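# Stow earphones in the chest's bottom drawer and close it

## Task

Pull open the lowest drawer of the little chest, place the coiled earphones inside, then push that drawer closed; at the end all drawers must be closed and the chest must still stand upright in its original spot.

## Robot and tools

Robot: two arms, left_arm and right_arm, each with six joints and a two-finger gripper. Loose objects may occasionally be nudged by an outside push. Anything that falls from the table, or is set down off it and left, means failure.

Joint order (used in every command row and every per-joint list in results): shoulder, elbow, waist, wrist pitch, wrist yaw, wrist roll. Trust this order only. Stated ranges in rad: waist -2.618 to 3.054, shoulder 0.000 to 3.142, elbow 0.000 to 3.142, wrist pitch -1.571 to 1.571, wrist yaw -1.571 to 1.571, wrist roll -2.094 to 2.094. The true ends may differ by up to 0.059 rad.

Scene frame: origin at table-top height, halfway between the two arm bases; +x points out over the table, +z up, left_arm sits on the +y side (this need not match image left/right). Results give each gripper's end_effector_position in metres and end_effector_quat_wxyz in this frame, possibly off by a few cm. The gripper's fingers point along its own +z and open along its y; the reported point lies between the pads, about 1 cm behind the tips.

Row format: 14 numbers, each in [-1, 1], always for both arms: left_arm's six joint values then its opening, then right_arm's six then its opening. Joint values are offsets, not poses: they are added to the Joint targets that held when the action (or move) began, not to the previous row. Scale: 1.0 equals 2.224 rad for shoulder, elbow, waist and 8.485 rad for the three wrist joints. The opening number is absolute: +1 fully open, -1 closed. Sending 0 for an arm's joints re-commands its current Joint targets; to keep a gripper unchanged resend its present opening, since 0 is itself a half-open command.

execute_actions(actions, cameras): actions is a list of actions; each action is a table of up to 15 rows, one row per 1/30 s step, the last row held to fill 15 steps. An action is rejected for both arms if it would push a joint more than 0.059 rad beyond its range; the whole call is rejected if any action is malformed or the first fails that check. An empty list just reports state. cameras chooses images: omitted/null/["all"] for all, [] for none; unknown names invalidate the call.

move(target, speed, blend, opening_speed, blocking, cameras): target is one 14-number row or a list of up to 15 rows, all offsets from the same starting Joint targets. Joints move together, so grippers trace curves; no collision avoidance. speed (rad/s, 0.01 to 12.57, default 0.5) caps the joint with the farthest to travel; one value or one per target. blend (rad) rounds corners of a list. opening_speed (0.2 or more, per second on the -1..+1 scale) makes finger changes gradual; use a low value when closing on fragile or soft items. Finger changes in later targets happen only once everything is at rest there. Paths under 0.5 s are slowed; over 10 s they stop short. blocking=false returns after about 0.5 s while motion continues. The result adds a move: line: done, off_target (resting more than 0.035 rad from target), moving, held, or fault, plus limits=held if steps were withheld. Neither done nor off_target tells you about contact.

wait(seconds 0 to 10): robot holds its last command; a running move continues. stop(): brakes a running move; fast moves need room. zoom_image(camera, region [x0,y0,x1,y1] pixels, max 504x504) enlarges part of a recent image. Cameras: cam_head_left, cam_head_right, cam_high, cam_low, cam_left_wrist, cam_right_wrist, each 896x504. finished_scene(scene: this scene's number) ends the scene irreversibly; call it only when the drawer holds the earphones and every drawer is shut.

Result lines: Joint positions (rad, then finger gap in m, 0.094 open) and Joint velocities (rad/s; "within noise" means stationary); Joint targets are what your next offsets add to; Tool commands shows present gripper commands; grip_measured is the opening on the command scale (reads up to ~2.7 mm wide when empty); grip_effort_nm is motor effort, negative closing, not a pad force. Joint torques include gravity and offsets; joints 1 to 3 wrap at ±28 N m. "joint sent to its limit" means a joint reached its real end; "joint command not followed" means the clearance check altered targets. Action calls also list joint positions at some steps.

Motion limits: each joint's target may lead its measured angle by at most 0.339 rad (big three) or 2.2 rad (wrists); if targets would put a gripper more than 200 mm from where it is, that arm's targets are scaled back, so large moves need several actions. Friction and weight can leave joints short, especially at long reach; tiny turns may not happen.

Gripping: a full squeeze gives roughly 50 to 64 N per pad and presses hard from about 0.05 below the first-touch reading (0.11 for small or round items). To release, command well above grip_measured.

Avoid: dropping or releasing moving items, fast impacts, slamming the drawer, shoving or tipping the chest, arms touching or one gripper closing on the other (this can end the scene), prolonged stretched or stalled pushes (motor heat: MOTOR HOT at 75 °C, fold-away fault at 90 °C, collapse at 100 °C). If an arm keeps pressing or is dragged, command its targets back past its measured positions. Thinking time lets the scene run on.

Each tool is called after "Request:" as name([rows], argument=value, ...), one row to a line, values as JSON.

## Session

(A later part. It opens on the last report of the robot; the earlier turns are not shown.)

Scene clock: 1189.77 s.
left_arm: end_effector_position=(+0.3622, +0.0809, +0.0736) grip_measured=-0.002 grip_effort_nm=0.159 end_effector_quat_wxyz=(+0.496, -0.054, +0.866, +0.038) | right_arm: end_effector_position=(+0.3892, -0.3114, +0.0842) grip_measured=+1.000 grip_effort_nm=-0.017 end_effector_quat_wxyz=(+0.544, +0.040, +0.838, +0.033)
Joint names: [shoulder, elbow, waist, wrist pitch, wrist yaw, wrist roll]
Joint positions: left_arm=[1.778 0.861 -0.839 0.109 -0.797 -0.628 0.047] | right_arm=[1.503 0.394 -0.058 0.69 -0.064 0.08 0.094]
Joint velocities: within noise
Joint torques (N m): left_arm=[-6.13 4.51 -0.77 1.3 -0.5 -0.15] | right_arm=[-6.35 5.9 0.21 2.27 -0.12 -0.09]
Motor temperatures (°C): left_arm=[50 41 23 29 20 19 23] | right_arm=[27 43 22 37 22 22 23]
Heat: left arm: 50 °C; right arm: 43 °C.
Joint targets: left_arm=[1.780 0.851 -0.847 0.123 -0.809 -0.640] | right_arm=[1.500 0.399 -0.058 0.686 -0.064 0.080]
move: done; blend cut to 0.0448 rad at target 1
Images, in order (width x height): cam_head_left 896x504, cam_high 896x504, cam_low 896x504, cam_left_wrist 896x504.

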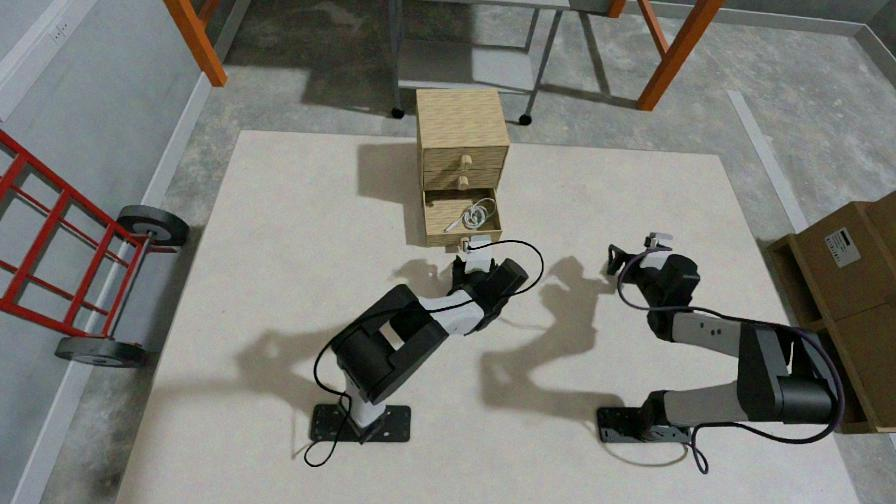

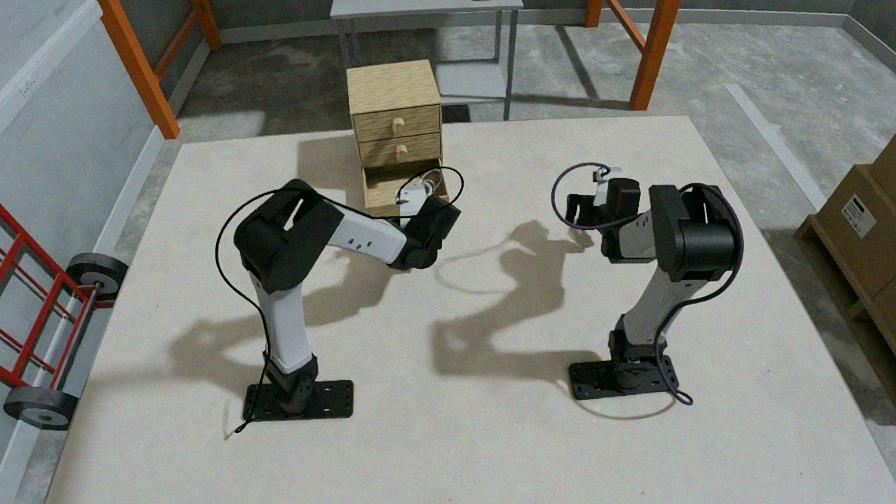

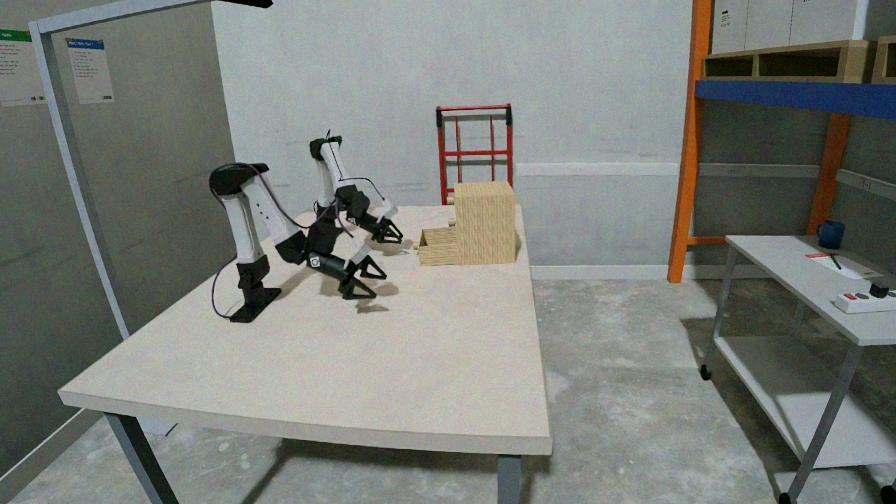

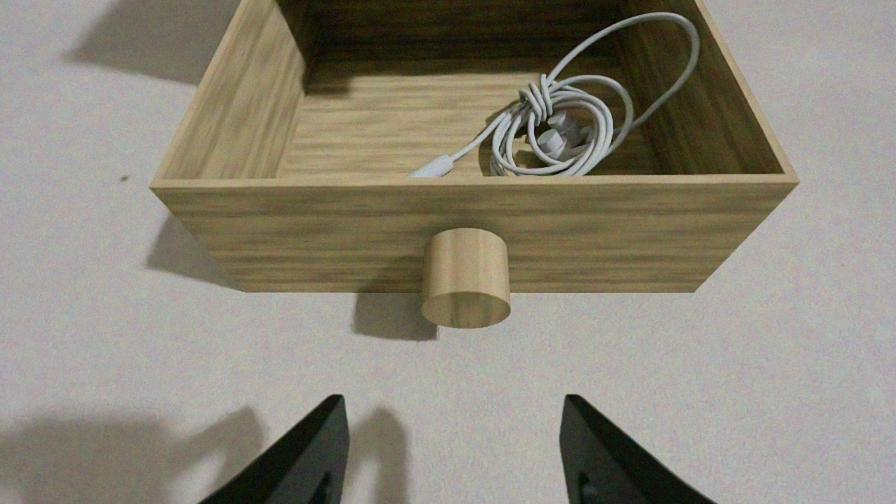

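Request:
move([
  [0, 0.0185, 0.0063, 0.001, 0.002, 0.002, 0.0, 0, 0, 0, 0, 0, 0, 1],
  [0.08004, 0.05216, 0.06115, 0.02263, 0.01355, 0.0178, 0.0, 0, 0, 0, 0, 0, 0, 1],
], speed=0.25, cameras=["cam_left_wrist", "cam_low"])

Request:
zoom_image(camera="cam_low", region=[370, 160, 530, 280])

Scene clock: 1207.43 s.
left_arm: end_effector_position=(+0.4148, +0.0861, +0.0476) grip_measured=-0.002 grip_effort_nm=0.168 end_effector_quat_wxyz=(+0.499, -0.049, +0.865, +0.035) | right_arm: end_effector_position=(+0.3892, -0.3114, +0.0842) grip_measured=+1.000 grip_effort_nm=-0.017 end_effector_quat_wxyz=(+0.544, +0.040, +0.838, +0.033)
Joint names: [shoulder, elbow, waist, wrist pitch, wrist yaw, wrist roll]
Joint positions: left_arm=[1.952 0.937 -0.717 0.3 -0.703 -0.499 0.047] | right_arm=[1.503 0.394 -0.058 0.69 -0.064 0.08 0.094]
Joint velocities: within noise
Joint torques (N m): left_arm=[-6.84 7.46 0.4 1.4 -0.24 0.09] | right_arm=[-6.54 5.83 0.36 2.27 -0.12 -0.08]
Motor temperatures (°C): left_arm=[46 40 23 29 20 19 23] | right_arm=[27 43 22 37 22 22 23]
Heat: left arm: 46 °C; right arm: 43 °C.
Joint targets: left_arm=[1.958 0.967 -0.710 0.315 -0.695 -0.489] | right_arm=[1.500 0.399 -0.058 0.686 -0.064 0.080]
move: done
Images, in order (width x height): cam_low 896x504, cam_left_wrist 896x504.

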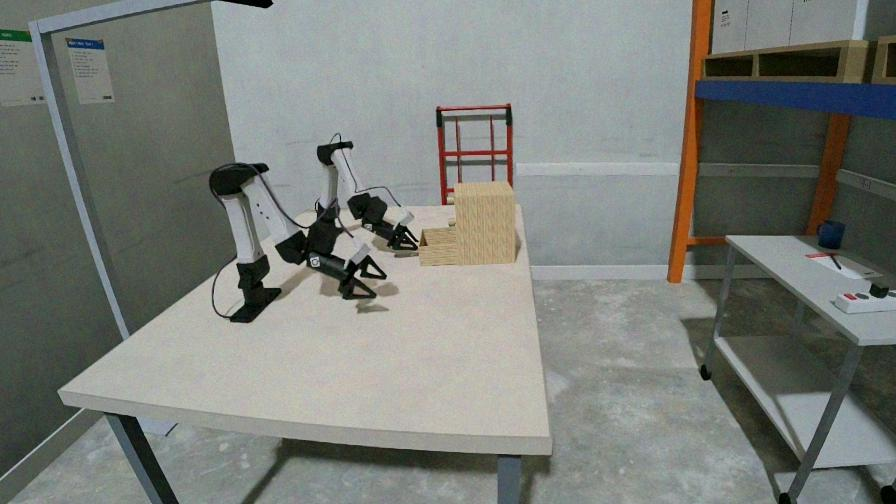

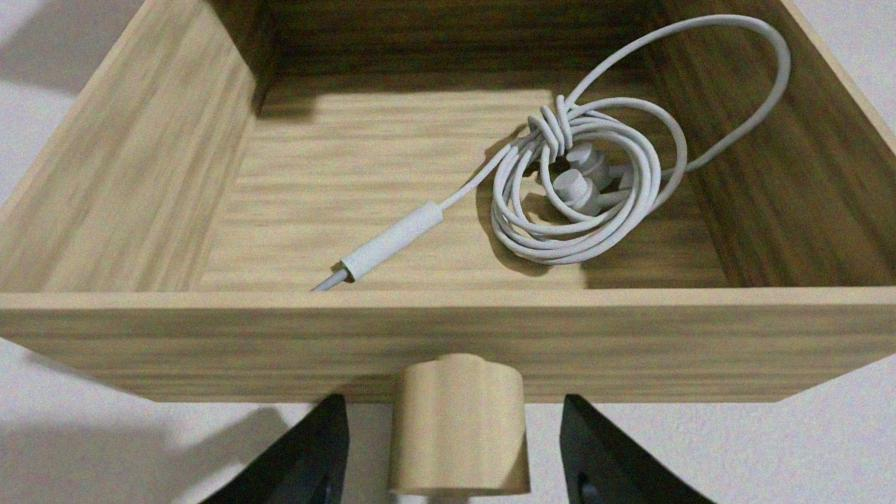

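Scaled by 3.150 from the camera's 896x504 image, which has a finer 1280x720 frame.

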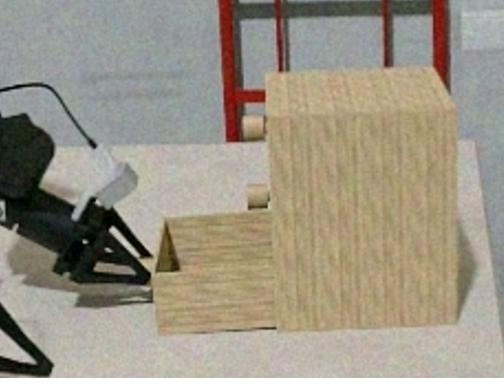

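Request:
zoom_image(camera="cam_low", region=[412, 222, 468, 272])

Request:
zoom_image(camera="cam_left_wrist", region=[500, 0, 896, 300])

Scaled by 9.000 from the camera's 896x504 image, which has a finer 1280x720 frame.

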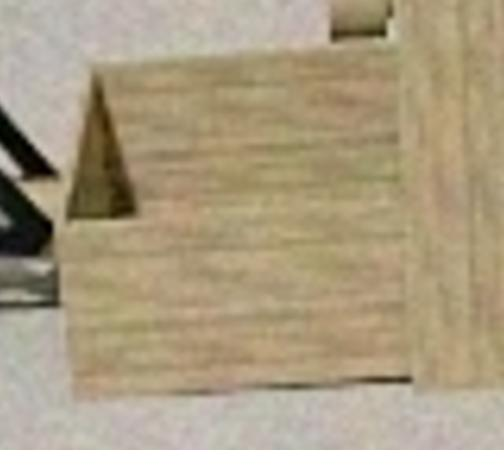

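Scaled by 1.273 from the camera's 896x504 image, which has a finer 1280x720 frame.

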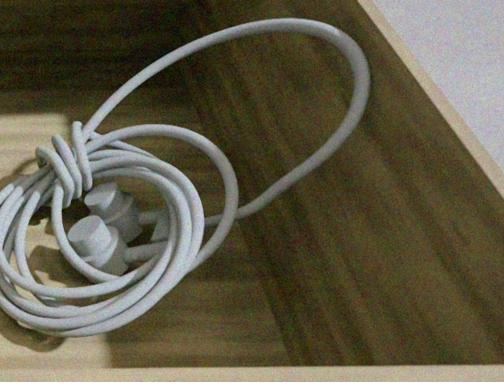

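Request:
move(target=[0, 0, 0, 0, 0, 0, -0.55, 0, 0, 0, 0, 0, 0, 1], speed=0.2, opening_speed=0.4, cameras=["cam_left_wrist"])

Scene clock: 1255.80 s.
left_arm: end_effector_position=(+0.4149, +0.0855, +0.0477) grip_measured=-0.436 grip_effort_nm=-0.984 end_effector_quat_wxyz=(+0.499, -0.048, +0.865, +0.033) | right_arm: end_effector_position=(+0.3892, -0.3114, +0.0842) grip_measured=+1.000 grip_effort_nm=-0.017 end_effector_quat_wxyz=(+0.544, +0.040, +0.838, +0.033)
Joint names: [shoulder, elbow, waist, wrist pitch, wrist yaw, wrist roll]
Joint positions: left_arm=[1.952 0.937 -0.717 0.302 -0.7 -0.497 0.026] | right_arm=[1.503 0.394 -0.058 0.69 -0.064 0.08 0.094]
Joint velocities: within noise
Joint torques (N m): left_arm=[-6.86 7.49 0.42 1.41 -0.26 0.07] | right_arm=[-6.48 5.83 0.17 2.24 -0.09 -0.06]
Motor temperatures (°C): left_arm=[42 40 23 32 20 19 22] | right_arm=[27 43 22 37 22 22 23]
Heat: left arm: 42 °C; right arm: 43 °C.
Joint targets: left_arm=[1.958 0.967 -0.710 0.315 -0.694 -0.489] | right_arm=[1.500 0.399 -0.058 0.686 -0.064 0.080]
move: done
Images, in order (width x height): cam_left_wrist 896x504.

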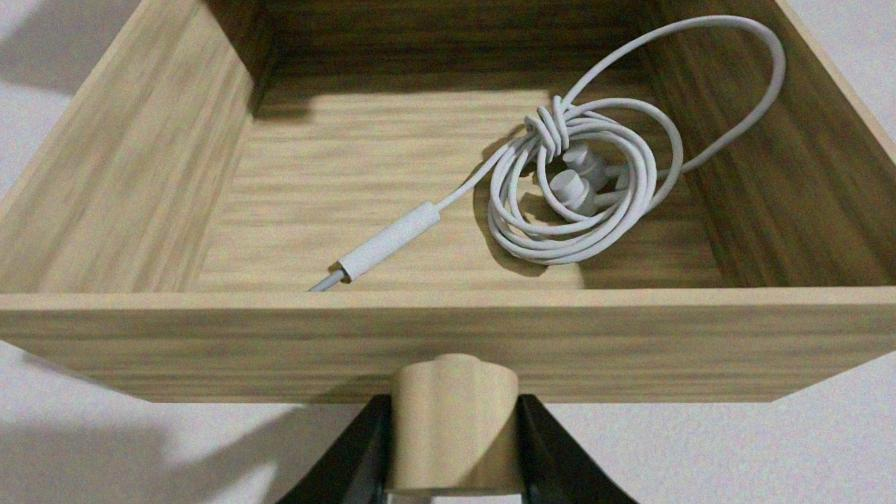

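Request:
move([
  [0.02828, 0.04451, 0.02761, -0.00177, 0.00514, 0.00436, -0.55, 0, 0, 0, 0, 0, 0, 1],
  [0.05818, 0.09272, 0.05148, -0.00438, 0.01005, 0.0092, -0.55, 0, 0, 0, 0, 0, 0, 1],
  [0.08997, 0.14645, 0.0728, -0.00783, 0.01451, 0.01329, -0.55, 0, 0, 0, 0, 0, 0, 1],
], speed=0.2, blend=[0.03, 0.03, 0], cameras=["cam_left_wrist", "cam_head_left", "cam_low"])

Request:
zoom_image(camera="cam_low", region=[390, 170, 530, 280])

Scene clock: 1270.53 s.
left_arm: end_effector_position=(+0.5082, +0.0953, +0.0539) grip_measured=-0.437 grip_effort_nm=-0.994 end_effector_quat_wxyz=(+0.500, -0.054, +0.864, +0.036) | right_arm: end_effector_position=(+0.3892, -0.3114, +0.0842) grip_measured=+1.000 grip_effort_nm=-0.017 end_effector_quat_wxyz=(+0.544, +0.040, +0.838, +0.033)
Joint names: [shoulder, elbow, waist, wrist pitch, wrist yaw, wrist roll]
Joint positions: left_arm=[2.146 1.262 -0.557 0.244 -0.585 -0.381 0.026] | right_arm=[1.503 0.394 -0.058 0.69 -0.064 0.08 0.094]
Joint velocities: within noise
Joint torques (N m): left_arm=[-8.16 8.06 0.62 1.43 -0.12 0.04] | right_arm=[-6.5 5.94 0.12 2.26 -0.13 -0.07]
Motor temperatures (°C): left_arm=[41 40 23 33 20 19 23] | right_arm=[27 43 22 37 22 22 23]
Heat: left arm: 41 °C; right arm: 43 °C.
Joint targets: left_arm=[2.158 1.292 -0.548 0.249 -0.572 -0.376] | right_arm=[1.500 0.399 -0.058 0.686 -0.064 0.080]
move: done
Images, in order (width x height): cam_head_left 896x504, cam_low 896x504, cam_left_wrist 896x504.

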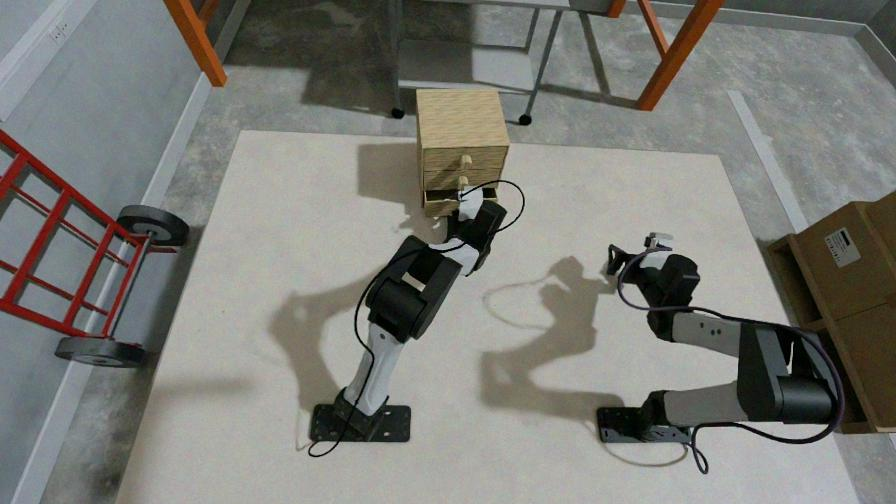

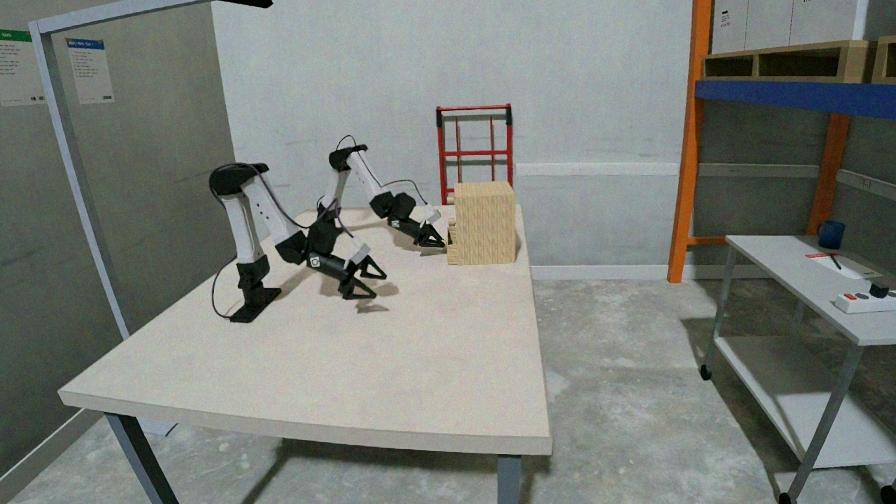

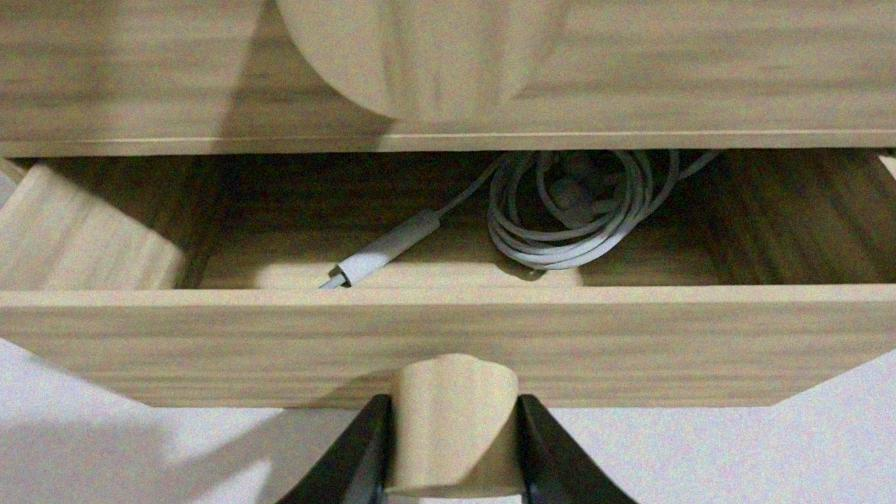

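Scaled by 3.600 from the camera's 896x504 image, which has a finer 1280x720 frame.

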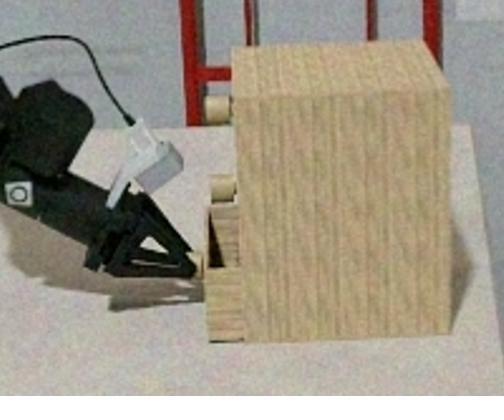

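Request:
move(target=[0.03642, 0.05755, 0.01799, -0.00342, 0.00365, 0.00389, -0.55, 0, 0, 0, 0, 0, 0, 1], speed=0.1, cameras=["cam_left_wrist", "cam_head_left", "cam_low"])

Request:
zoom_image(camera="cam_low", region=[390, 170, 530, 280])

Request:
zoom_image(camera="cam_low", region=[435, 225, 475, 275])

Scene clock: 1279.57 s.
left_arm: end_effector_position=(+0.5392, +0.0978, +0.0545) grip_measured=-0.437 grip_effort_nm=-0.989 end_effector_quat_wxyz=(+0.503, -0.053, +0.862, +0.037) | right_arm: end_effector_position=(+0.3892, -0.3114, +0.0842) grip_measured=+1.000 grip_effort_nm=-0.017 end_effector_quat_wxyz=(+0.544, +0.040, +0.838, +0.033)
Joint names: [shoulder, elbow, waist, wrist pitch, wrist yaw, wrist roll]
Joint positions: left_arm=[2.224 1.39 -0.517 0.216 -0.556 -0.348 0.026] | right_arm=[1.503 0.394 -0.058 0.69 -0.064 0.08 0.094]
Joint velocities: within noise
Joint torques (N m): left_arm=[-8.57 8.2 0.64 1.46 -0.1 0.05] | right_arm=[-6.69 6.08 0.36 2.24 -0.12 -0.05]
Motor temperatures (°C): left_arm=[42 41 23 32 20 19 24] | right_arm=[27 44 22 37 22 22 23]
Heat: left arm: 42 °C; right arm: 44 °C.
Joint targets: left_arm=[2.239 1.421 -0.508 0.220 -0.540 -0.343] | right_arm=[1.500 0.399 -0.058 0.686 -0.064 0.080]
move: done
Images, in order (width x height): cam_head_left 896x504, cam_low 896x504, cam_left_wrist 896x504.

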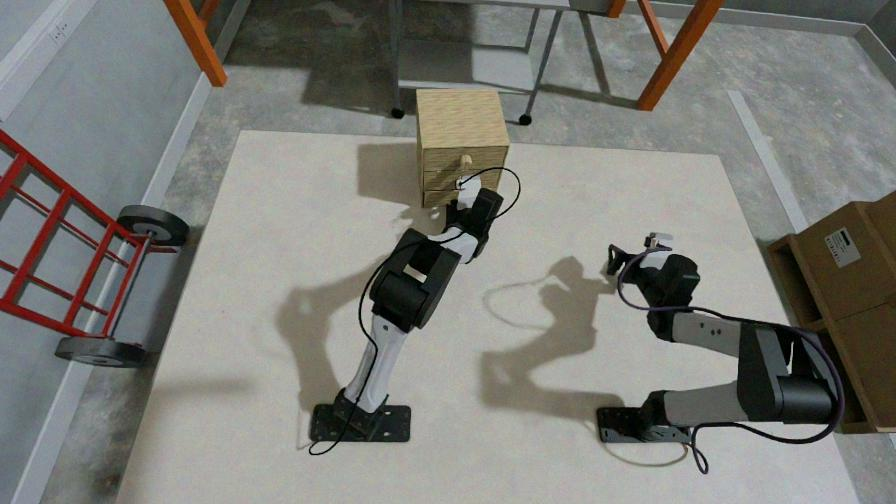

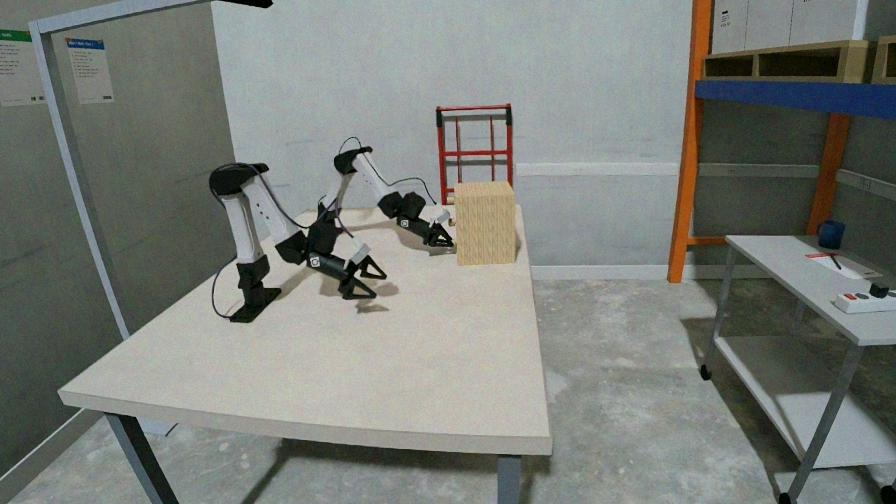

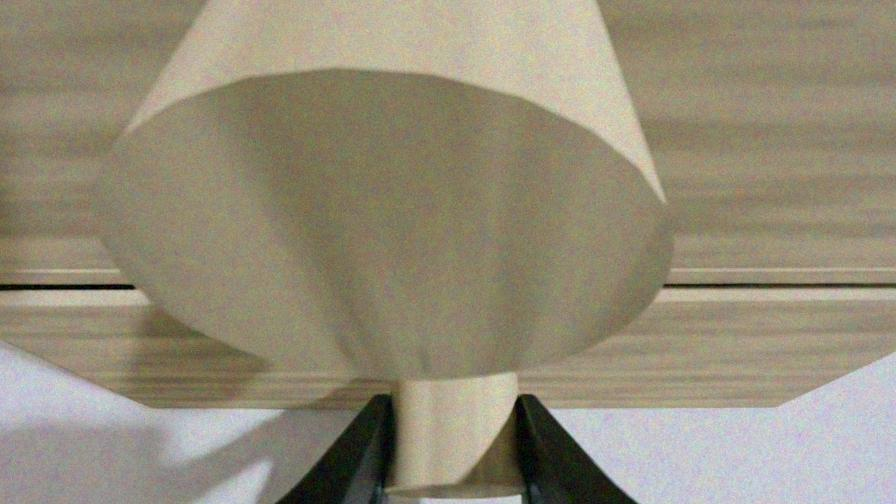

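Scaled by 3.600 from the camera's 896x504 image, which has a finer 1280x720 frame.

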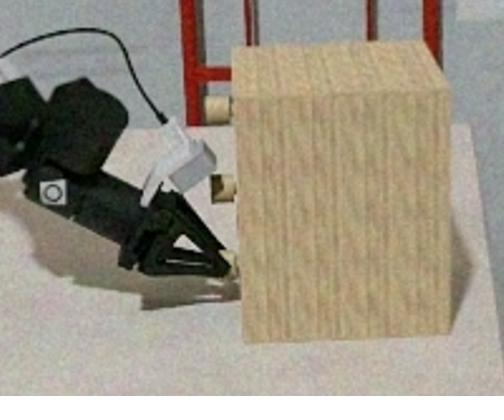

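Scaled by 10.080 from the camera's 896x504 image, which has a finer 1280x720 frame.

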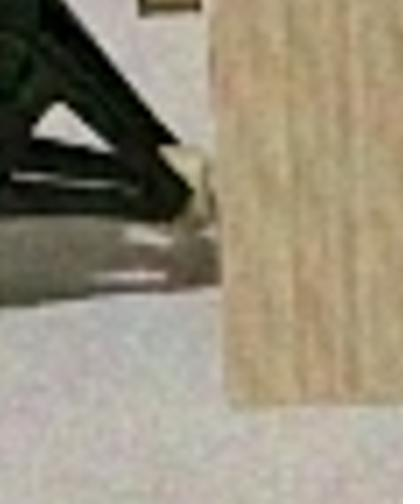

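Request:
move(target=[0.00472, 0.00751, 0.00234, -0.00053, 0.00047, 0.00053, -0.55, 0, 0, 0, 0, 0, 0, 1], speed=0.05, cameras=["cam_left_wrist", "cam_low"])

Request:
zoom_image(camera="cam_left_wrist", region=[0, 230, 300, 430])

Request:
zoom_image(camera="cam_left_wrist", region=[596, 230, 896, 430])

Scene clock: 1288.13 s.
left_arm: end_effector_position=(+0.5420, +0.0995, +0.0544) grip_measured=-0.437 grip_effort_nm=-0.994 end_effector_quat_wxyz=(+0.501, -0.054, +0.863, +0.039) | right_arm: end_effector_position=(+0.3892, -0.3114, +0.0842) grip_measured=+1.000 grip_effort_nm=-0.017 end_effector_quat_wxyz=(+0.544, +0.040, +0.838, +0.033)
Joint names: [shoulder, elbow, waist, wrist pitch, wrist yaw, wrist roll]
Joint positions: left_arm=[2.23 1.404 -0.512 0.205 -0.555 -0.346 0.026] | right_arm=[1.503 0.394 -0.058 0.69 -0.064 0.08 0.094]
Joint velocities: within noise
Joint torques (N m): left_arm=[-8.31 8.44 0.66 1.51 -0.06 0.06] | right_arm=[-6.6 5.97 0.14 2.26 -0.15 -0.08]
Motor temperatures (°C): left_arm=[43 41 23 33 20 19 24] | right_arm=[27 44 22 37 22 22 23]
Heat: left arm: 43 °C; right arm: 44 °C.
Joint targets: left_arm=[2.250 1.437 -0.503 0.215 -0.536 -0.339] | right_arm=[1.500 0.399 -0.058 0.686 -0.064 0.080]
move: done
Images, in order (width x height): cam_low 896x504, cam_left_wrist 896x504.

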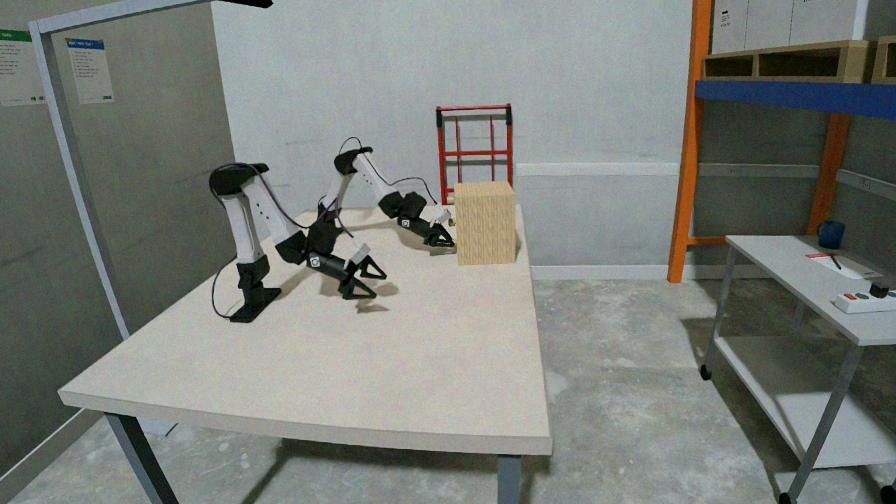

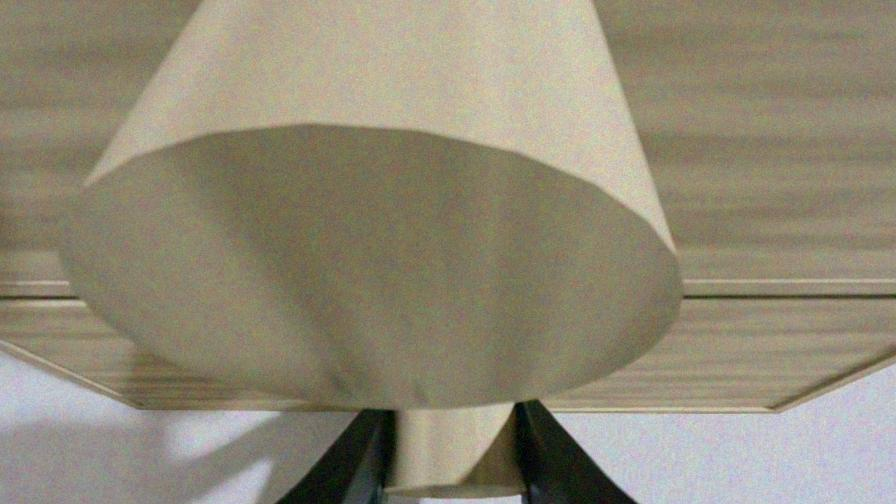

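Scaled by 1.680 from the camera's 896x504 image, which has a finer 1280x720 frame.

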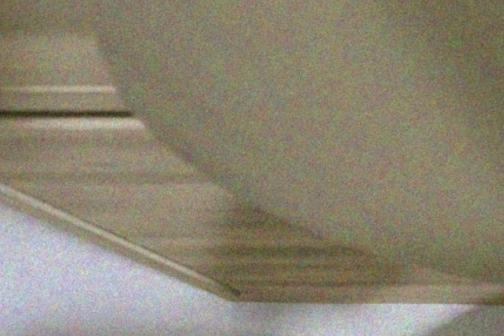

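Scaled by 1.680 from the camera's 896x504 image, which has a finer 1280x720 frame.

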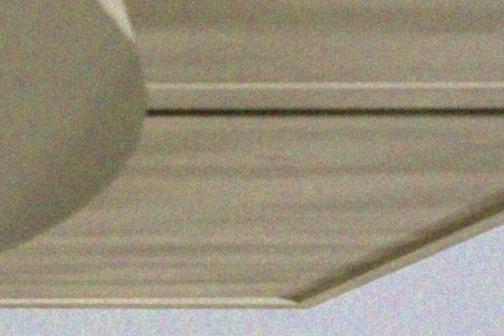

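Request:
move(target=[0.00472, 0.00751, 0.00234, -0.00053, 0.00047, 0.00053, -0.55, 0, 0, 0, 0, 0, 0, 1], speed=0.05, cameras=["cam_left_wrist", "cam_low"])

Request:
zoom_image(camera="cam_left_wrist", region=[596, 230, 896, 430])

Scene clock: 1292.93 s.
left_arm: end_effector_position=(+0.5444, +0.0999, +0.0543) grip_measured=-0.437 grip_effort_nm=-0.994 end_effector_quat_wxyz=(+0.500, -0.054, +0.864, +0.040) | right_arm: end_effector_position=(+0.3892, -0.3114, +0.0842) grip_measured=+1.000 grip_effort_nm=-0.017 end_effector_quat_wxyz=(+0.544, +0.040, +0.838, +0.033)
Joint names: [shoulder, elbow, waist, wrist pitch, wrist yaw, wrist roll]
Joint positions: left_arm=[2.237 1.418 -0.509 0.194 -0.555 -0.345 0.026] | right_arm=[1.503 0.394 -0.058 0.69 -0.064 0.08 0.094]
Joint velocities: within noise
Joint torques (N m): left_arm=[-8.1 8.62 0.88 1.57 -0.03 0.11] | right_arm=[-6.49 5.98 0.21 2.27 -0.11 -0.1]
Motor temperatures (°C): left_arm=[43 42 23 33 20 19 24] | right_arm=[27 44 22 37 22 22 23]
Heat: left arm: 43 °C; right arm: 44 °C.
Joint targets: left_arm=[2.261 1.454 -0.498 0.211 -0.532 -0.335] | right_arm=[1.500 0.399 -0.058 0.686 -0.064 0.080]
move: done
Images, in order (width x height): cam_low 896x504, cam_left_wrist 896x504.

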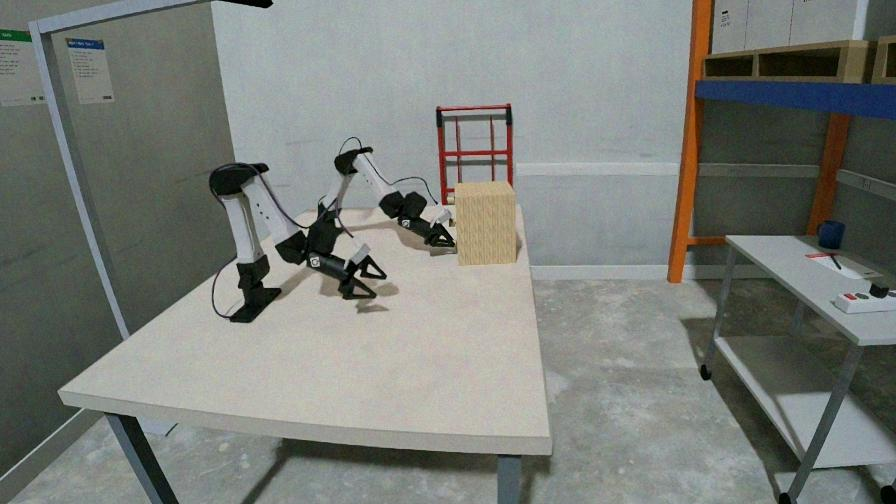

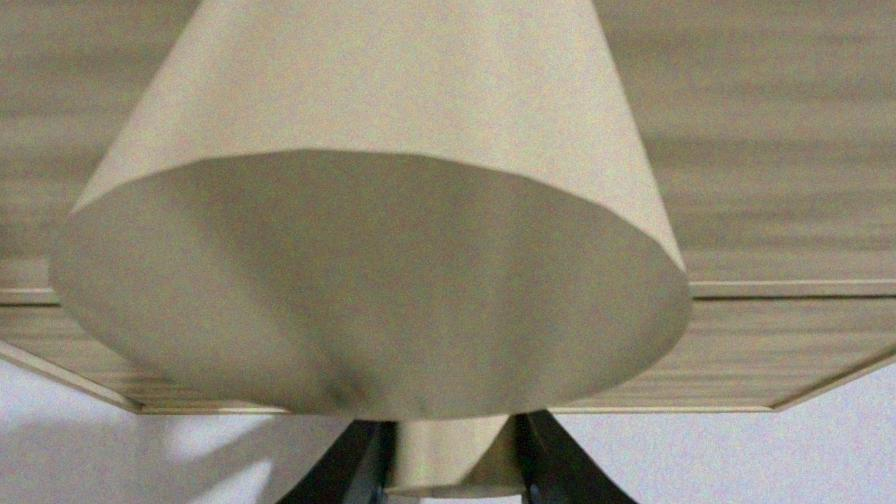

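Scaled by 1.680 from the camera's 896x504 image, which has a finer 1280x720 frame.

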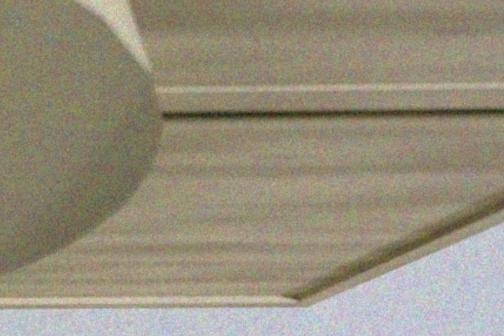

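Request:
zoom_image(camera="cam_low", region=[390, 170, 530, 280])

Request:
zoom_image(camera="cam_low", region=[435, 225, 475, 275])

Scaled by 3.600 from the camera's 896x504 image, which has a finer 1280x720 frame.

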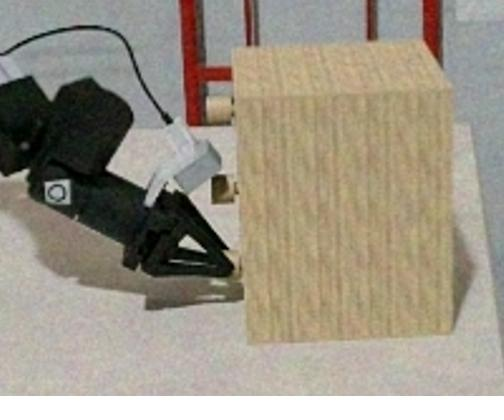

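Scaled by 10.080 from the camera's 896x504 image, which has a finer 1280x720 frame.

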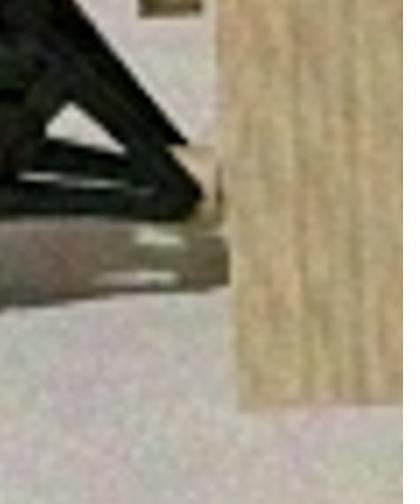

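Request:
move([
  [-0.00495, -0.00764, -0.00225, -0.0007, -0.00094, -0.00047, -0.55, 0, 0, 0, 0, 0, 0, 1],
  [-0.00495, -0.00764, -0.00225, -0.0007, -0.00094, -0.00047, 0.2, 0, 0, 0, 0, 0, 0, 1],
], speed=0.1, opening_speed=0.4, cameras=["cam_left_wrist", "cam_low"])

Request:
zoom_image(camera="cam_low", region=[390, 170, 530, 280])

Scene clock: 1316.00 s.
left_arm: end_effector_position=(+0.5442, +0.0989, +0.0529) grip_measured=+0.197 grip_effort_nm=0.168 end_effector_quat_wxyz=(+0.498, -0.052, +0.865, +0.038) | right_arm: end_effector_position=(+0.3892, -0.3114, +0.0842) grip_measured=+1.000 grip_effort_nm=-0.012 end_effector_quat_wxyz=(+0.544, +0.040, +0.838, +0.033)
Joint names: [shoulder, elbow, waist, wrist pitch, wrist yaw, wrist roll]
Joint positions: left_arm=[2.239 1.418 -0.509 0.194 -0.548 -0.345 0.056] | right_arm=[1.503 0.394 -0.058 0.69 -0.064 0.08 0.094]
Joint velocities: within noise
Joint torques (N m): left_arm=[-9.13 7.27 0.44 1.52 -0.17 0.07] | right_arm=[-6.5 5.96 0.29 2.27 -0.08 -0.05]
Motor temperatures (°C): left_arm=[42 42 23 34 20 19 24] | right_arm=[27 44 22 37 22 22 23]
Heat: left arm: 42 °C; right arm: 44 °C.
Joint targets: left_arm=[2.249 1.437 -0.503 0.205 -0.540 -0.338] | right_arm=[1.500 0.399 -0.058 0.686 -0.064 0.080]
move: done
Images, in order (width x height): cam_low 896x504, cam_left_wrist 896x504.

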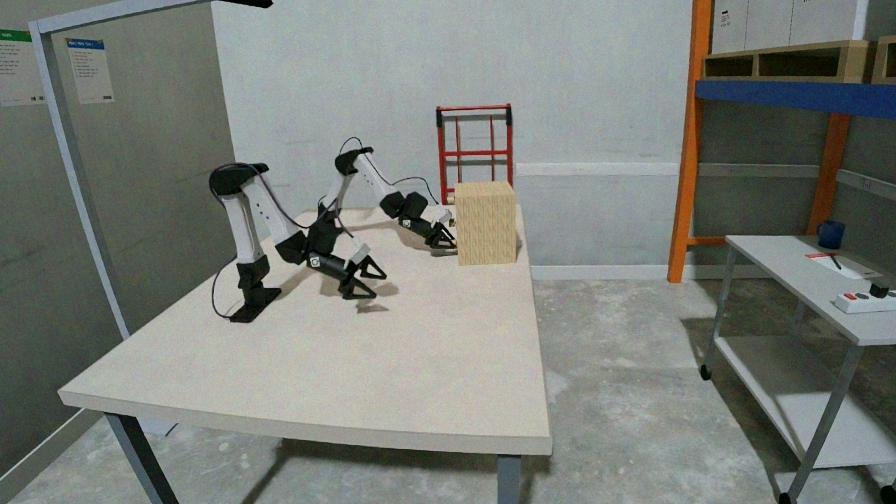

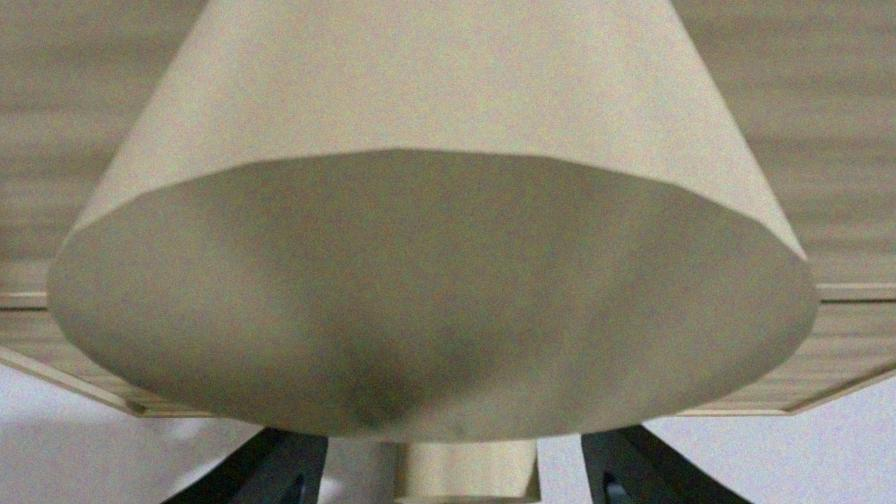

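Scaled by 3.600 from the camera's 896x504 image, which has a finer 1280x720 frame.

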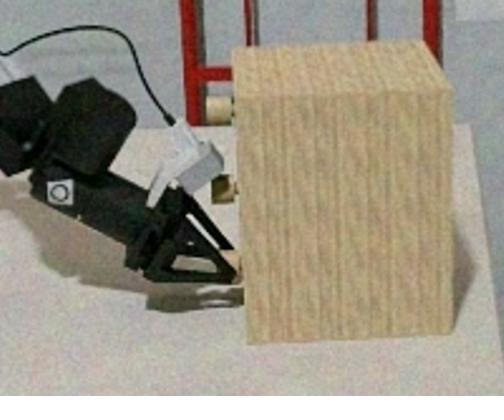

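Request:
move([
  [-0.01259, -0.01619, -0.00585, 0, -0.00189, -0.00189, 0.2, 0, 0, 0, 0, 0, 0, 1],
  [-0.05301, -0.08692, -0.02657, 0.00726, -0.006, -0.00686, 0.2, 0, 0, 0, 0, 0, 0, 1],
  [-0.0848, -0.14065, -0.04789, 0.0107, -0.01045, -0.01095, 0.2, 0, 0, 0, 0, 0, 0, 1],
], speed=[0.1, 0.2, 0.3], cameras=["cam_left_wrist", "cam_low", "cam_head_left", "cam_high"])

Request:
zoom_image(camera="cam_low", region=[390, 170, 530, 280])

Request:
zoom_image(camera="cam_left_wrist", region=[0, 0, 448, 420])

Request:
zoom_image(camera="cam_left_wrist", region=[448, 0, 896, 420])

Scene clock: 1342.50 s.
left_arm: end_effector_position=(+0.4756, +0.0922, +0.0427) grip_measured=+0.198 grip_effort_nm=0.159 end_effector_quat_wxyz=(+0.494, -0.051, +0.867, +0.037) | right_arm: end_effector_position=(+0.3892, -0.3114, +0.0842) grip_measured=+1.000 grip_effort_nm=-0.017 end_effector_quat_wxyz=(+0.544, +0.040, +0.838, +0.033)
Joint names: [shoulder, elbow, waist, wrist pitch, wrist yaw, wrist roll]
Joint positions: left_arm=[2.094 1.138 -0.605 0.281 -0.617 -0.419 0.056] | right_arm=[1.503 0.394 -0.058 0.69 -0.064 0.08 0.094]
Joint velocities: within noise
Joint torques (N m): left_arm=[-11.1 4.21 -0.43 1.48 -0.4 -0.17] | right_arm=[-6.57 6.02 0.27 2.23 -0.12 -0.05]
Motor temperatures (°C): left_arm=[48 41 23 35 20 19 23] | right_arm=[27 44 22 37 22 22 23]
Heat: left arm: 48 °C; right arm: 44 °C.
Joint targets: left_arm=[2.061 1.124 -0.610 0.296 -0.629 -0.431] | right_arm=[1.500 0.399 -0.058 0.686 -0.064 0.080]
move: done
Images, in order (width x height): cam_head_left 896x504, cam_high 896x504, cam_low 896x504, cam_left_wrist 896x504.

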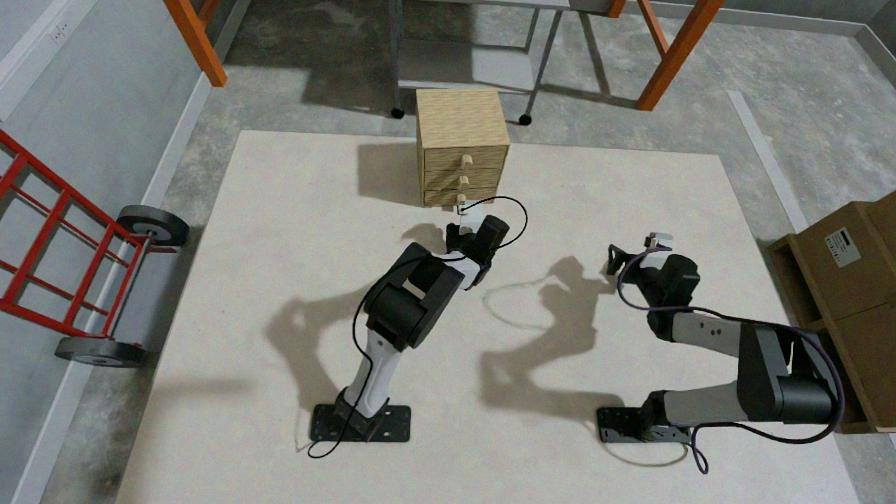

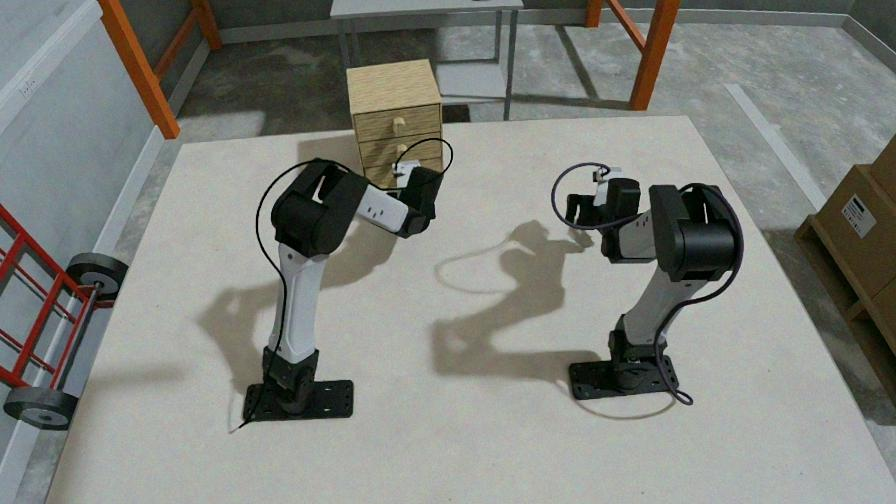

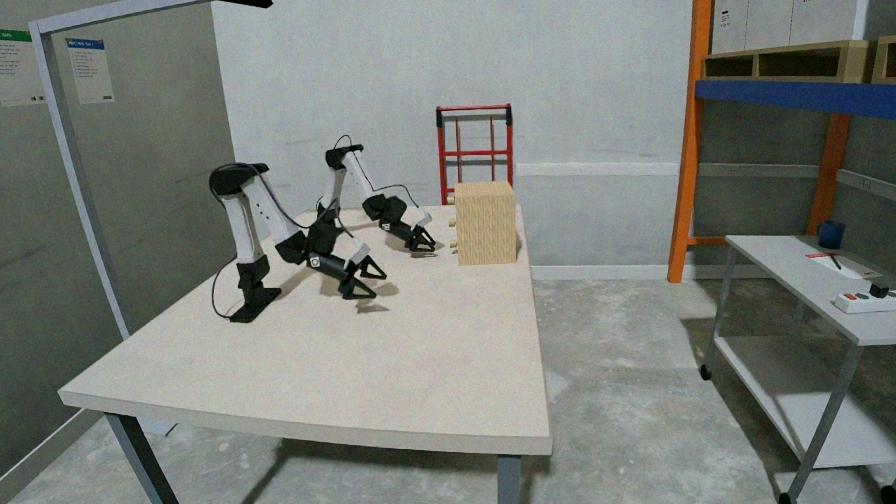

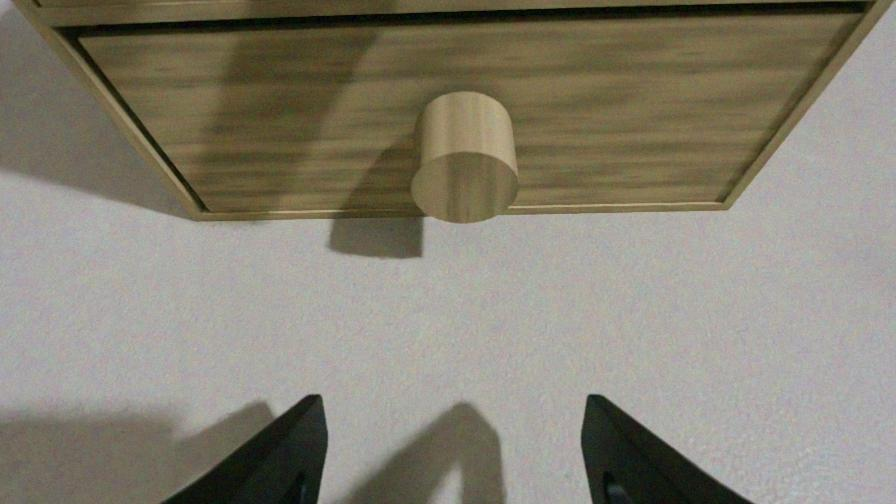

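Scaled by 3.600 from the camera's 896x504 image, which has a finer 1280x720 frame.

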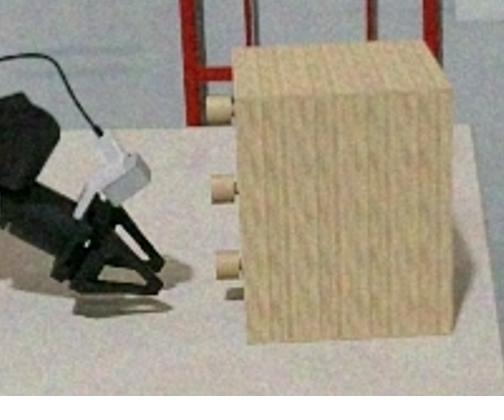

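Scaled by 1.125 from the camera's 896x504 image, which has a finer 1280x720 frame.

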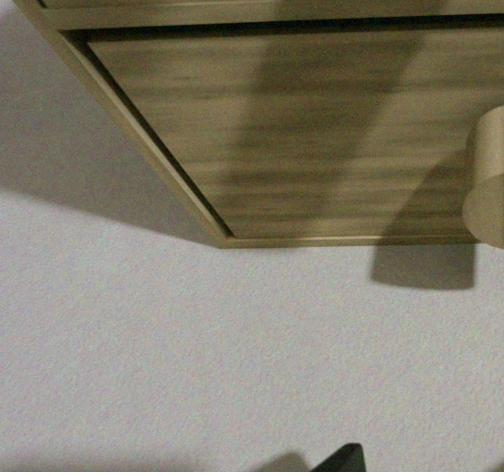

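Scaled by 1.125 from the camera's 896x504 image, which has a finer 1280x720 frame.

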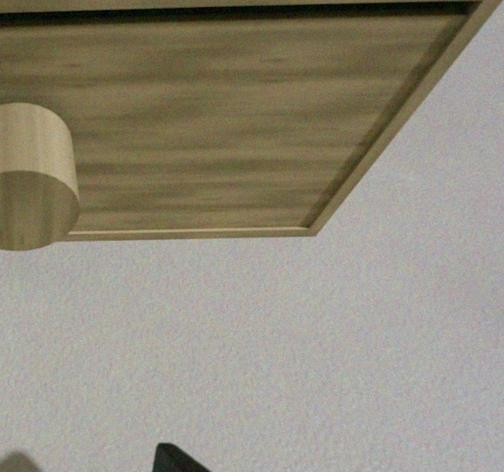

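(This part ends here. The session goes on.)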